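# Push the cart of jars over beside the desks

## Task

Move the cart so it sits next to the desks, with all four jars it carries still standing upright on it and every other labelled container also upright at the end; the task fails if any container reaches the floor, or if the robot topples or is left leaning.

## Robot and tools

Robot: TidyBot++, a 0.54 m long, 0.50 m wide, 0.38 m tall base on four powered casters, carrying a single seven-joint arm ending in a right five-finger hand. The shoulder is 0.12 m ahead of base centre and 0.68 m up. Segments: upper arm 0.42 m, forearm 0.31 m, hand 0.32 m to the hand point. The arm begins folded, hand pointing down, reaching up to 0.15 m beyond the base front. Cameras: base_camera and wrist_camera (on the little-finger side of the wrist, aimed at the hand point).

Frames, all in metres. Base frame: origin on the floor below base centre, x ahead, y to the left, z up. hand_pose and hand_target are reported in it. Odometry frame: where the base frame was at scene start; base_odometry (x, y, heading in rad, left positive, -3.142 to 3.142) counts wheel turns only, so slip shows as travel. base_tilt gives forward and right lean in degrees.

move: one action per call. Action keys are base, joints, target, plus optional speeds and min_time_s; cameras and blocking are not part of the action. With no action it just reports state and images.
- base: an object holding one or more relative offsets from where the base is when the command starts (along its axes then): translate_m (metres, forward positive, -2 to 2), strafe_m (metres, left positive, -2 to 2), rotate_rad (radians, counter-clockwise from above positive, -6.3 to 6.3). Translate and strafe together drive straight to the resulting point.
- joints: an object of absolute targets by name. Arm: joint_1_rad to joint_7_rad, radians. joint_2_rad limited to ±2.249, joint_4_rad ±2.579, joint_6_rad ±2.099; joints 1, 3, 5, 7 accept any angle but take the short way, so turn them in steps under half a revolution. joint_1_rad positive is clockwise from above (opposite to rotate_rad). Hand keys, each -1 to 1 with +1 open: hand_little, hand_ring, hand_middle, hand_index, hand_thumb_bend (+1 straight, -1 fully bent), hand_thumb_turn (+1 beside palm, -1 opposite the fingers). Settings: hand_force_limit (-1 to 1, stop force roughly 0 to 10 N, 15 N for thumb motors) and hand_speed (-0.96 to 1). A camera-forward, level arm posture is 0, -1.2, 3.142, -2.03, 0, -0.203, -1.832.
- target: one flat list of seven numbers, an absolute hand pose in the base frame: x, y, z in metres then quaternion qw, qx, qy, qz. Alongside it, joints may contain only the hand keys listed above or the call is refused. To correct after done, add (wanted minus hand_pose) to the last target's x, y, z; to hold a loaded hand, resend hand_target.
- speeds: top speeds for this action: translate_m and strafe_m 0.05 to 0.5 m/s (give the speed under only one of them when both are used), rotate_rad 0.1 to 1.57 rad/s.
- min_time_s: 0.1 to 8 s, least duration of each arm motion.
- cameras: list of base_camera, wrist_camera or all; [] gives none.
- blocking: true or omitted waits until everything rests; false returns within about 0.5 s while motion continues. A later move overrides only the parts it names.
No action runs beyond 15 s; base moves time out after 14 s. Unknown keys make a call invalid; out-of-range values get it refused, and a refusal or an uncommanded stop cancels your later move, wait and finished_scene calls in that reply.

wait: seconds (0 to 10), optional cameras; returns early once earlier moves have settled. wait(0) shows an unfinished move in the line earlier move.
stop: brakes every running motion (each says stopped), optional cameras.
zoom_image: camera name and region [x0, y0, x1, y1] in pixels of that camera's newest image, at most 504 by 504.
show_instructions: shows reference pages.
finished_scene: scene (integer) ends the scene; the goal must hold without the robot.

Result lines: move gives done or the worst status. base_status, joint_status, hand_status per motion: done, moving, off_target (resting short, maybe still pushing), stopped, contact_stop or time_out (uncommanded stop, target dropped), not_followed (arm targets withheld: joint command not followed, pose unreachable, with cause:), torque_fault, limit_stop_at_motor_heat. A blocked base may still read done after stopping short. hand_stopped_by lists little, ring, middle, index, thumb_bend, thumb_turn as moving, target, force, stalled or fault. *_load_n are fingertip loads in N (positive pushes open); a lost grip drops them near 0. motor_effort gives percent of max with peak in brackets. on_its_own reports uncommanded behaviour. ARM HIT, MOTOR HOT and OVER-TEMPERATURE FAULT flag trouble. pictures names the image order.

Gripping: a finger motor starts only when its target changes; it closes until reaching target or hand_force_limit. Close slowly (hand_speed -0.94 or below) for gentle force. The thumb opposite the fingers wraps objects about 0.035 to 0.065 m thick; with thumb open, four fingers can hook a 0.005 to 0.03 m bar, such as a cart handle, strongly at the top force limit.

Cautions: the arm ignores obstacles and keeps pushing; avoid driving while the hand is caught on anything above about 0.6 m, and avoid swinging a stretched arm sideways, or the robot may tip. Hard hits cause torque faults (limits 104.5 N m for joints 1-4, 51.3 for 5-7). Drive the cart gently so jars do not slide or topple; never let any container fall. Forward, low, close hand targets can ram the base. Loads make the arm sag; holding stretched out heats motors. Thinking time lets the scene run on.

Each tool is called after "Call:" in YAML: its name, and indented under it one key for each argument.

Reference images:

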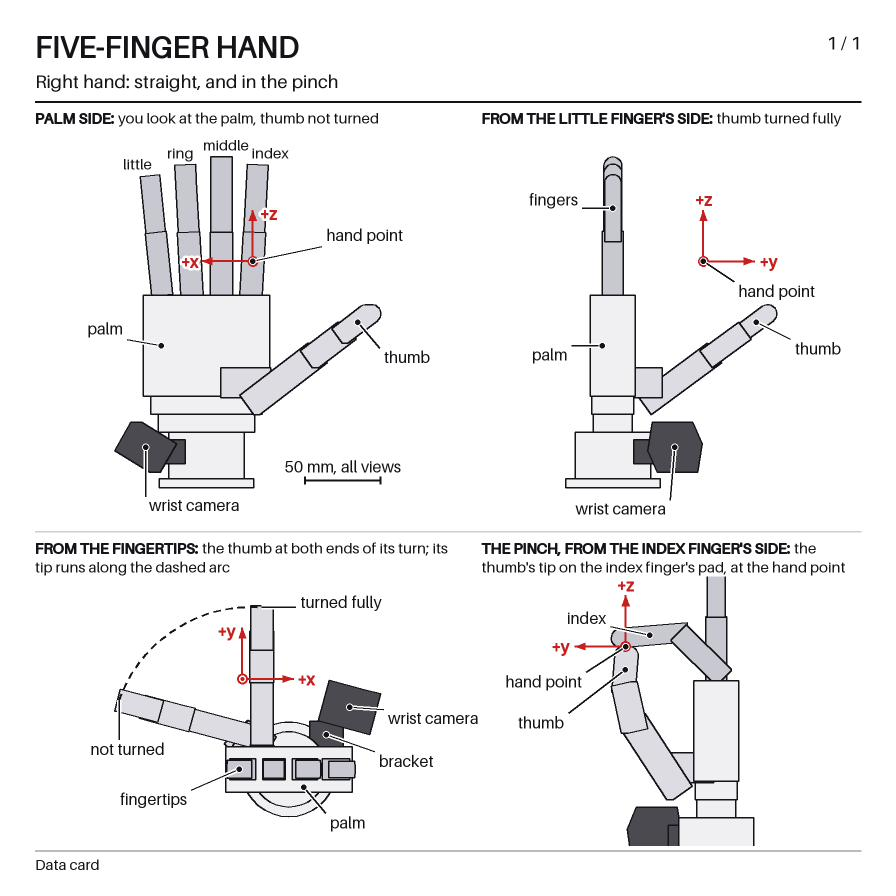

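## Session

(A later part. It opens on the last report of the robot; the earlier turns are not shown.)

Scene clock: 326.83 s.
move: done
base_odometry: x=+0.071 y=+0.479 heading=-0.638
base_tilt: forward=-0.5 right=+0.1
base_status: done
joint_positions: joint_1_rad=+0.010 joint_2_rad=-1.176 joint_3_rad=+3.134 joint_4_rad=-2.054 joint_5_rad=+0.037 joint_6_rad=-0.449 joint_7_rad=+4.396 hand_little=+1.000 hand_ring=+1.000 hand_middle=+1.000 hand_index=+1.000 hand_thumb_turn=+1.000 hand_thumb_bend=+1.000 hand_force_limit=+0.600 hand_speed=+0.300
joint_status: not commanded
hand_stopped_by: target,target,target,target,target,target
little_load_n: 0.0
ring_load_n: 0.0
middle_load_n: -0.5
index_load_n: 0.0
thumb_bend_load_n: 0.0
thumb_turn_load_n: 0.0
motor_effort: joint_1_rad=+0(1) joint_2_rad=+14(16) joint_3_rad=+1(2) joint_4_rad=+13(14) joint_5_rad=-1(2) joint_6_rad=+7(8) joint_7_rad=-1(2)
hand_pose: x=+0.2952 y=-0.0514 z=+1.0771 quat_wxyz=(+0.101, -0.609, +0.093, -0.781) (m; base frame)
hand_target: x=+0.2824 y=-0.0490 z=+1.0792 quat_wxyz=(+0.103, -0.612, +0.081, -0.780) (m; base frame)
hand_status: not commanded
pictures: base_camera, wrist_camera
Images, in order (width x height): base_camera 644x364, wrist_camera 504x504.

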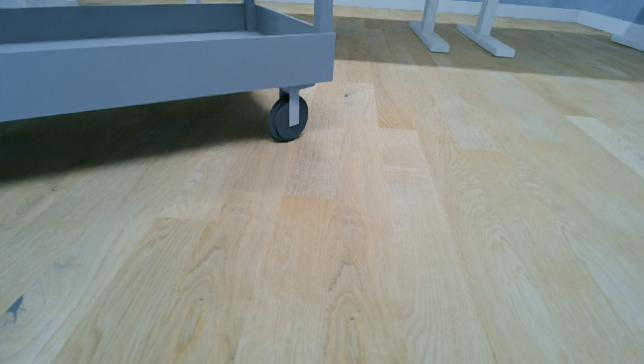

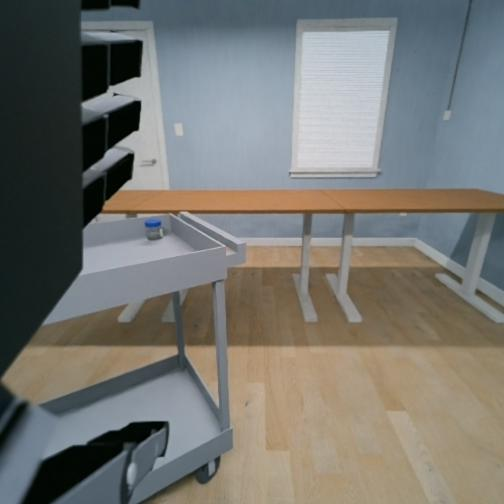

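Call:
move:
  base: {"translate_m": 0.0, "strafe_m": 0.6}
  speeds: {"translate_m": 0.3}
  cameras: ["all"]

Scene clock: 338.33 s.
move: done
base_odometry: x=+0.428 y=+0.961 heading=-0.638
base_tilt: forward=-0.5 right=+0.0
base_status: done
joint_positions: joint_1_rad=+0.007 joint_2_rad=-1.176 joint_3_rad=+3.138 joint_4_rad=-2.054 joint_5_rad=+0.035 joint_6_rad=-0.450 joint_7_rad=+4.396 hand_little=+1.000 hand_ring=+1.000 hand_middle=+1.000 hand_index=+1.000 hand_thumb_turn=+1.000 hand_thumb_bend=+1.000 hand_force_limit=+0.600 hand_speed=+0.300
joint_status: not commanded
hand_stopped_by: target,target,target,target,target,target
little_load_n: 0.0
ring_load_n: 0.0
middle_load_n: 0.0
index_load_n: 0.0
thumb_bend_load_n: 0.0
thumb_turn_load_n: 0.0
motor_effort: joint_1_rad=+0(2) joint_2_rad=+15(15) joint_3_rad=+1(3) joint_4_rad=+13(14) joint_5_rad=-1(2) joint_6_rad=+7(8) joint_7_rad=-1(1)
hand_pose: x=+0.2953 y=-0.0524 z=+1.0768 quat_wxyz=(+0.104, -0.609, +0.094, -0.781) (m; base frame)
hand_target: x=+0.2824 y=-0.0490 z=+1.0792 quat_wxyz=(+0.103, -0.612, +0.081, -0.780) (m; base frame)
hand_status: not commanded
pictures: base_camera, wrist_camera
Images, in order (width x height): base_camera 644x364, wrist_camera 504x504.

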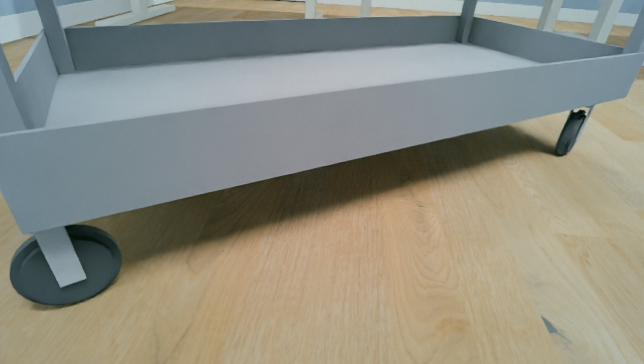

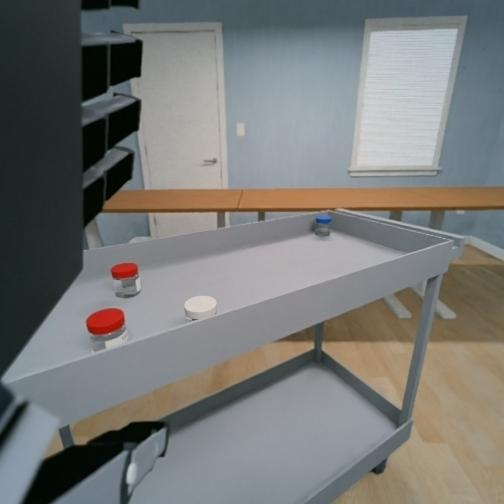

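Call:
move:
  base: {"translate_m": 0.1, "strafe_m": 0.12}
  speeds: {"translate_m": 0.2}
  cameras: ["base_camera"]

Call:
move:
  base: {"translate_m": 0.25, "strafe_m": 0.0}
  speeds: {"translate_m": 0.12}
  cameras: ["all"]

Scene clock: 355.77 s.
move: done
base_odometry: x=+0.579 y=+0.998 heading=-0.637
base_tilt: forward=-0.5 right=+0.0
base_status: done
joint_positions: joint_1_rad=+0.007 joint_2_rad=-1.176 joint_3_rad=+3.139 joint_4_rad=-2.054 joint_5_rad=+0.035 joint_6_rad=-0.450 joint_7_rad=+4.396 hand_little=+1.000 hand_ring=+1.000 hand_middle=+1.000 hand_index=+1.000 hand_thumb_turn=+1.000 hand_thumb_bend=+1.000 hand_force_limit=+0.600 hand_speed=+0.300
joint_status: not commanded
hand_stopped_by: target,target,target,target,target,target
little_load_n: 0.0
ring_load_n: 0.0
middle_load_n: 0.0
index_load_n: 0.0
thumb_bend_load_n: 0.0
thumb_turn_load_n: 0.0
motor_effort: joint_1_rad=+0(2) joint_2_rad=+14(17) joint_3_rad=+1(2) joint_4_rad=+14(14) joint_5_rad=-1(2) joint_6_rad=+8(8) joint_7_rad=-1(1)
hand_pose: x=+0.2951 y=-0.0525 z=+1.0770 quat_wxyz=(+0.104, -0.609, +0.094, -0.781) (m; base frame)
hand_target: x=+0.2824 y=-0.0490 z=+1.0792 quat_wxyz=(+0.103, -0.612, +0.081, -0.780) (m; base frame)
hand_status: not commanded
pictures: base_camera
Images, in order (width x height): base_camera 644x364.

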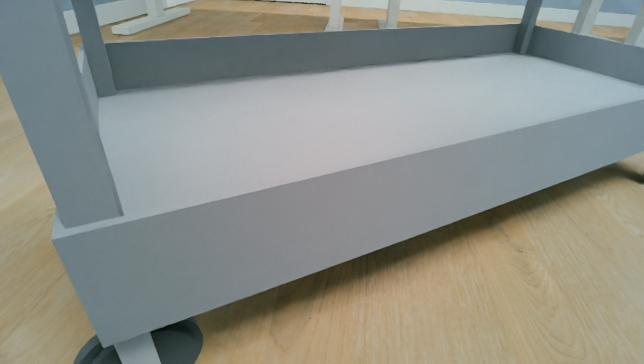

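Scene clock: 358.40 s.
move: done
base_odometry: x=+0.780 y=+0.850 heading=-0.638
base_tilt: forward=-0.5 right=+0.1
base_status: done
joint_positions: joint_1_rad=+0.007 joint_2_rad=-1.179 joint_3_rad=+3.139 joint_4_rad=-2.052 joint_5_rad=+0.034 joint_6_rad=-0.451 joint_7_rad=+4.396 hand_little=+1.000 hand_ring=+1.000 hand_middle=+1.000 hand_index=+1.000 hand_thumb_turn=+1.000 hand_thumb_bend=+1.000 hand_force_limit=+0.600 hand_speed=+0.300
joint_status: not commanded
hand_stopped_by: target,target,target,target,target,target
little_load_n: 0.0
ring_load_n: 0.0
middle_load_n: 0.0
index_load_n: 0.0
thumb_bend_load_n: 0.0
thumb_turn_load_n: 0.0
motor_effort: joint_1_rad=+0(2) joint_2_rad=+14(17) joint_3_rad=+1(2) joint_4_rad=+13(14) joint_5_rad=-1(2) joint_6_rad=+7(8) joint_7_rad=-1(1)
hand_pose: x=+0.2935 y=-0.0525 z=+1.0780 quat_wxyz=(+0.105, -0.607, +0.094, -0.782) (m; base frame)
hand_target: x=+0.2824 y=-0.0490 z=+1.0792 quat_wxyz=(+0.103, -0.612, +0.081, -0.780) (m; base frame)
hand_status: not commanded
pictures: base_camera, wrist_camera
Images, in order (width x height): base_camera 644x364, wrist_camera 504x504.

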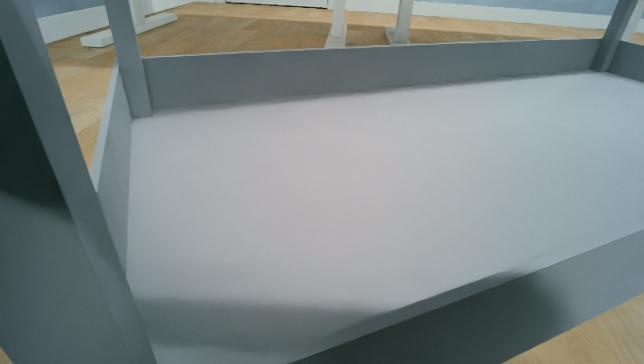

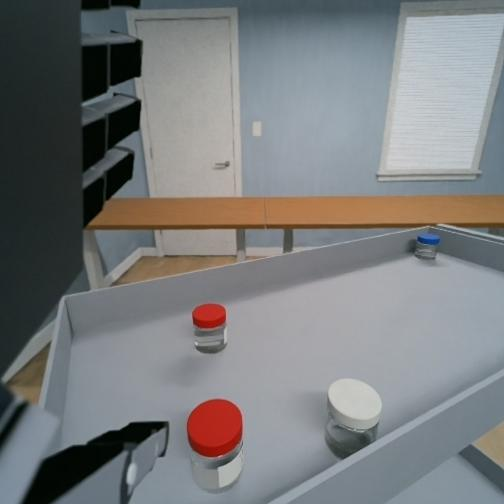

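Call:
move:
  base: {"translate_m": 0.2, "strafe_m": 0.0}
  speeds: {"translate_m": 0.12}
  cameras: ["all"]

Scene clock: 364.80 s.
move: done
base_odometry: x=+0.941 y=+0.731 heading=-0.638
base_tilt: forward=-0.4 right=+0.0
base_status: done
joint_positions: joint_1_rad=+0.007 joint_2_rad=-1.181 joint_3_rad=+3.139 joint_4_rad=-2.051 joint_5_rad=+0.034 joint_6_rad=-0.452 joint_7_rad=+4.396 hand_little=+1.000 hand_ring=+1.000 hand_middle=+1.000 hand_index=+1.000 hand_thumb_turn=+1.000 hand_thumb_bend=+1.000 hand_force_limit=+0.600 hand_speed=+0.300
joint_status: not commanded
hand_stopped_by: target,target,target,target,target,target
little_load_n: 0.0
ring_load_n: -0.5
middle_load_n: 0.0
index_load_n: 0.0
thumb_bend_load_n: 0.0
thumb_turn_load_n: 0.0
motor_effort: joint_1_rad=-1(1) joint_2_rad=+15(16) joint_3_rad=+1(1) joint_4_rad=+14(15) joint_5_rad=-1(2) joint_6_rad=+7(8) joint_7_rad=-1(2)
hand_pose: x=+0.2924 y=-0.0525 z=+1.0789 quat_wxyz=(+0.105, -0.606, +0.094, -0.783) (m; base frame)
hand_target: x=+0.2824 y=-0.0490 z=+1.0792 quat_wxyz=(+0.103, -0.612, +0.081, -0.780) (m; base frame)
hand_status: not commanded
pictures: base_camera, wrist_camera
Images, in order (width x height): base_camera 644x364, wrist_camera 504x504.

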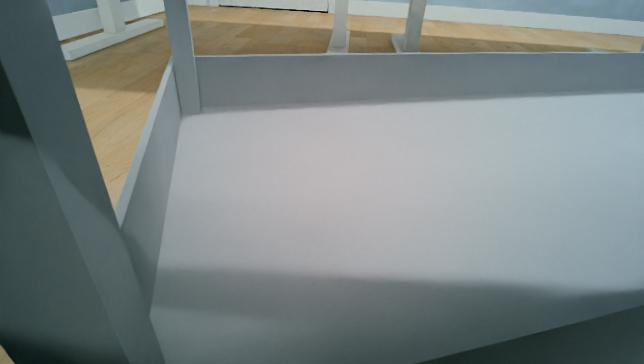

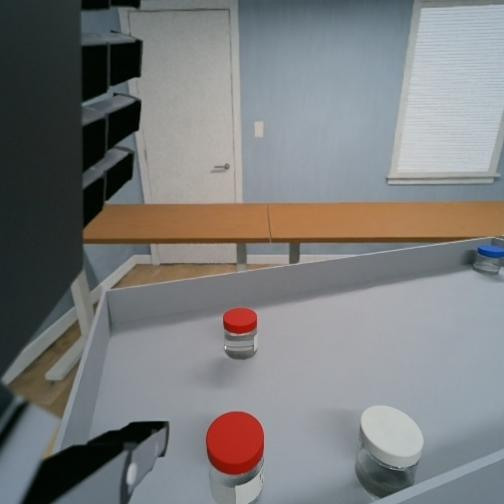

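Call:
move:
  base: {"translate_m": 0.3, "strafe_m": 0.0}
  speeds: {"translate_m": 0.15}
  cameras: ["all"]

Scene clock: 371.07 s.
move: done
base_odometry: x=+1.182 y=+0.552 heading=-0.638
base_tilt: forward=-0.4 right=-0.1
base_status: done
joint_positions: joint_1_rad=+0.007 joint_2_rad=-1.183 joint_3_rad=+3.139 joint_4_rad=-2.050 joint_5_rad=+0.034 joint_6_rad=-0.452 joint_7_rad=+4.396 hand_little=+1.000 hand_ring=+1.000 hand_middle=+1.000 hand_index=+1.000 hand_thumb_turn=+1.000 hand_thumb_bend=+1.000 hand_force_limit=+0.600 hand_speed=+0.300
joint_status: not commanded
hand_stopped_by: target,target,target,target,target,target
little_load_n: 0.0
ring_load_n: 0.0
middle_load_n: 0.0
index_load_n: 0.0
thumb_bend_load_n: 0.0
thumb_turn_load_n: 0.0
motor_effort: joint_1_rad=+0(1) joint_2_rad=+14(17) joint_3_rad=+1(2) joint_4_rad=+13(15) joint_5_rad=-1(2) joint_6_rad=+7(8) joint_7_rad=-1(1)
hand_pose: x=+0.2916 y=-0.0525 z=+1.0795 quat_wxyz=(+0.105, -0.605, +0.094, -0.783) (m; base frame)
hand_target: x=+0.2824 y=-0.0490 z=+1.0792 quat_wxyz=(+0.103, -0.612, +0.081, -0.780) (m; base frame)
hand_status: not commanded
pictures: base_camera, wrist_camera
Images, in order (width x height): base_camera 644x364, wrist_camera 504x504.

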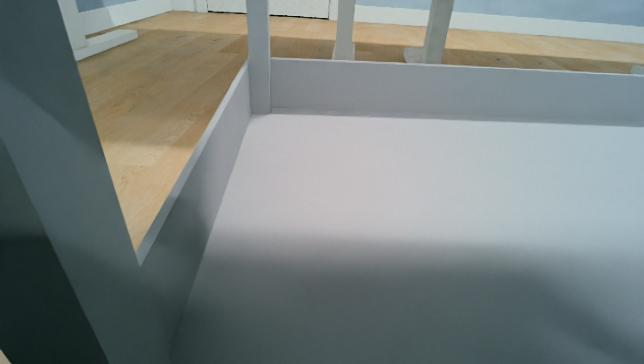

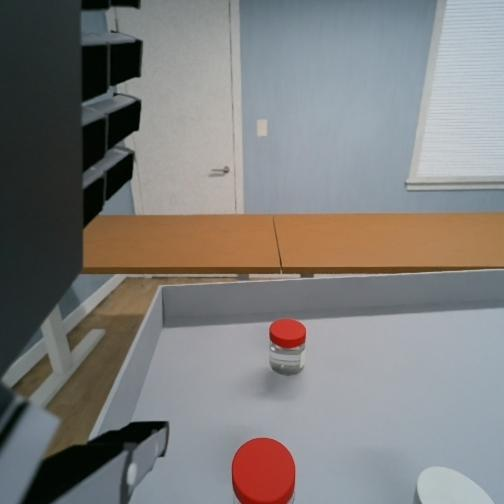

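Call:
move:
  base: {"translate_m": 0.2, "strafe_m": 0.0}
  speeds: {"translate_m": 0.12}
  cameras: ["all"]

Scene clock: 384.70 s.
move: done
base_odometry: x=+1.343 y=+0.433 heading=-0.638
base_tilt: forward=-0.5 right=+0.0
base_status: done
joint_positions: joint_1_rad=+0.006 joint_2_rad=-1.184 joint_3_rad=+3.139 joint_4_rad=-2.050 joint_5_rad=+0.034 joint_6_rad=-0.453 joint_7_rad=+4.396 hand_little=+1.000 hand_ring=+1.000 hand_middle=+1.000 hand_index=+1.000 hand_thumb_turn=+1.000 hand_thumb_bend=+1.000 hand_force_limit=+0.600 hand_speed=+0.300
joint_status: not commanded
hand_stopped_by: target,target,target,target,target,target
little_load_n: 0.0
ring_load_n: 0.0
middle_load_n: 0.0
index_load_n: 0.0
thumb_bend_load_n: 0.0
thumb_turn_load_n: 0.0
motor_effort: joint_1_rad=+0(2) joint_2_rad=+14(17) joint_3_rad=+1(3) joint_4_rad=+13(15) joint_5_rad=-1(2) joint_6_rad=+8(8) joint_7_rad=+0(2)
hand_pose: x=+0.2911 y=-0.0525 z=+1.0797 quat_wxyz=(+0.105, -0.605, +0.094, -0.784) (m; base frame)
hand_target: x=+0.2824 y=-0.0490 z=+1.0792 quat_wxyz=(+0.103, -0.612, +0.081, -0.780) (m; base frame)
hand_status: not commanded
pictures: base_camera, wrist_camera
Images, in order (width x height): base_camera 644x364, wrist_camera 504x504.

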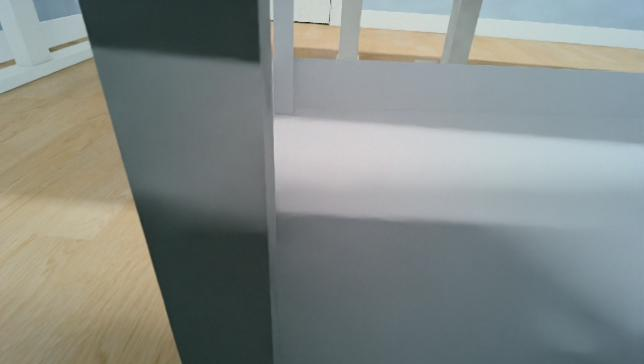

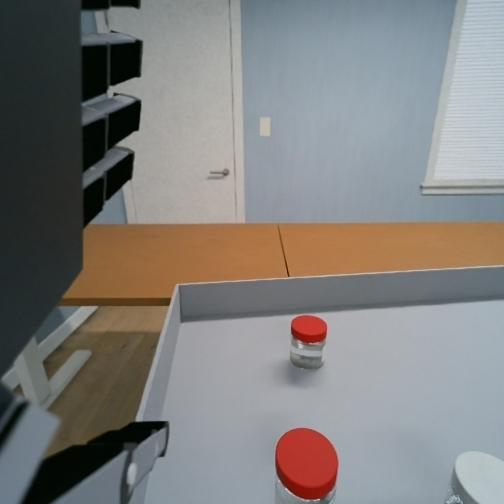

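Call:
move:
  base: {"translate_m": 0.08, "strafe_m": 0.06}
  speeds: {"translate_m": 0.1}
  cameras: ["wrist_camera"]

Scene clock: 406.50 s.
move: done
base_odometry: x=+1.443 y=+0.434 heading=-0.639
base_tilt: forward=-0.5 right=+0.0
base_status: done
joint_positions: joint_1_rad=+0.006 joint_2_rad=-1.184 joint_3_rad=+3.139 joint_4_rad=-2.050 joint_5_rad=+0.034 joint_6_rad=-0.453 joint_7_rad=+4.396 hand_little=+1.000 hand_ring=+1.000 hand_middle=+1.000 hand_index=+1.000 hand_thumb_turn=+1.000 hand_thumb_bend=+1.000 hand_force_limit=+0.600 hand_speed=+0.300
joint_status: not commanded
hand_stopped_by: target,target,target,target,target,target
little_load_n: 0.0
ring_load_n: 0.0
middle_load_n: 0.0
index_load_n: 0.0
thumb_bend_load_n: 0.0
thumb_turn_load_n: 0.0
motor_effort: joint_1_rad=+0(1) joint_2_rad=+15(17) joint_3_rad=+1(2) joint_4_rad=+13(14) joint_5_rad=-2(2) joint_6_rad=+7(8) joint_7_rad=-1(1)
hand_pose: x=+0.2911 y=-0.0526 z=+1.0797 quat_wxyz=(+0.105, -0.605, +0.094, -0.784) (m; base frame)
hand_target: x=+0.2824 y=-0.0490 z=+1.0792 quat_wxyz=(+0.103, -0.612, +0.081, -0.780) (m; base frame)
hand_status: not commanded
pictures: wrist_camera
Images, in order (width x height): wrist_camera 504x504.

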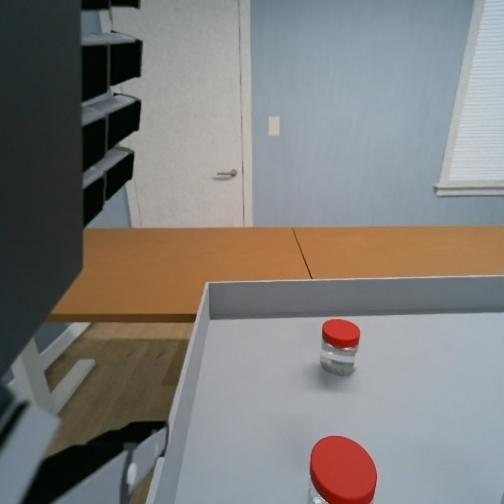

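Call:
move:
  base: {"translate_m": -0.5}
  cameras: ["wrist_camera", "base_camera"]

Scene clock: 416.67 s.
move: done
base_odometry: x=+1.041 y=+0.732 heading=-0.639
base_tilt: forward=-0.4 right=+0.1
base_status: done
joint_positions: joint_1_rad=+0.006 joint_2_rad=-1.188 joint_3_rad=+3.140 joint_4_rad=-2.048 joint_5_rad=+0.033 joint_6_rad=-0.453 joint_7_rad=+4.396 hand_little=+1.000 hand_ring=+1.000 hand_middle=+1.000 hand_index=+1.000 hand_thumb_turn=+1.000 hand_thumb_bend=+1.000 hand_force_limit=+0.600 hand_speed=+0.300
joint_status: not commanded
hand_stopped_by: target,target,target,target,target,target
little_load_n: 0.5
ring_load_n: 0.0
middle_load_n: 0.0
index_load_n: 0.0
thumb_bend_load_n: 0.0
thumb_turn_load_n: 0.0
motor_effort: joint_1_rad=+0(1) joint_2_rad=+15(17) joint_3_rad=+1(2) joint_4_rad=+14(15) joint_5_rad=+0(2) joint_6_rad=+7(8) joint_7_rad=-1(1)
hand_pose: x=+0.2892 y=-0.0527 z=+1.0811 quat_wxyz=(+0.106, -0.603, +0.094, -0.785) (m; base frame)
hand_target: x=+0.2824 y=-0.0490 z=+1.0792 quat_wxyz=(+0.103, -0.612, +0.081, -0.780) (m; base frame)
hand_status: not commanded
pictures: base_camera, wrist_camera
Images, in order (width x height): base_camera 644x364, wrist_camera 504x504.

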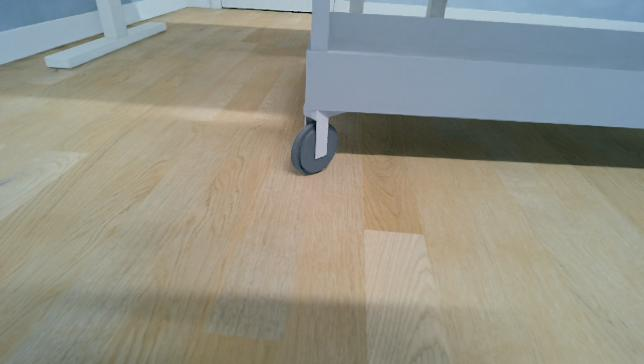

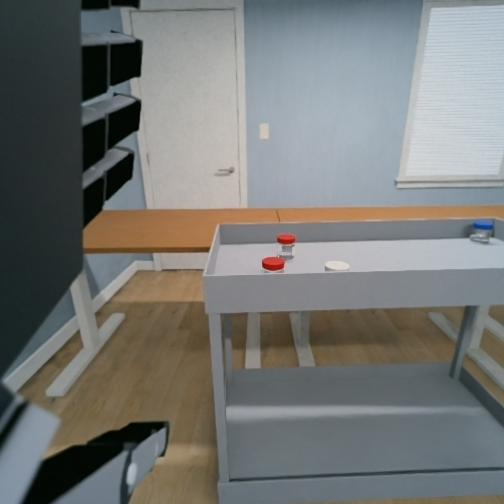

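Call:
finished_scene:
  scene: 2

The scene is finished: the task was done.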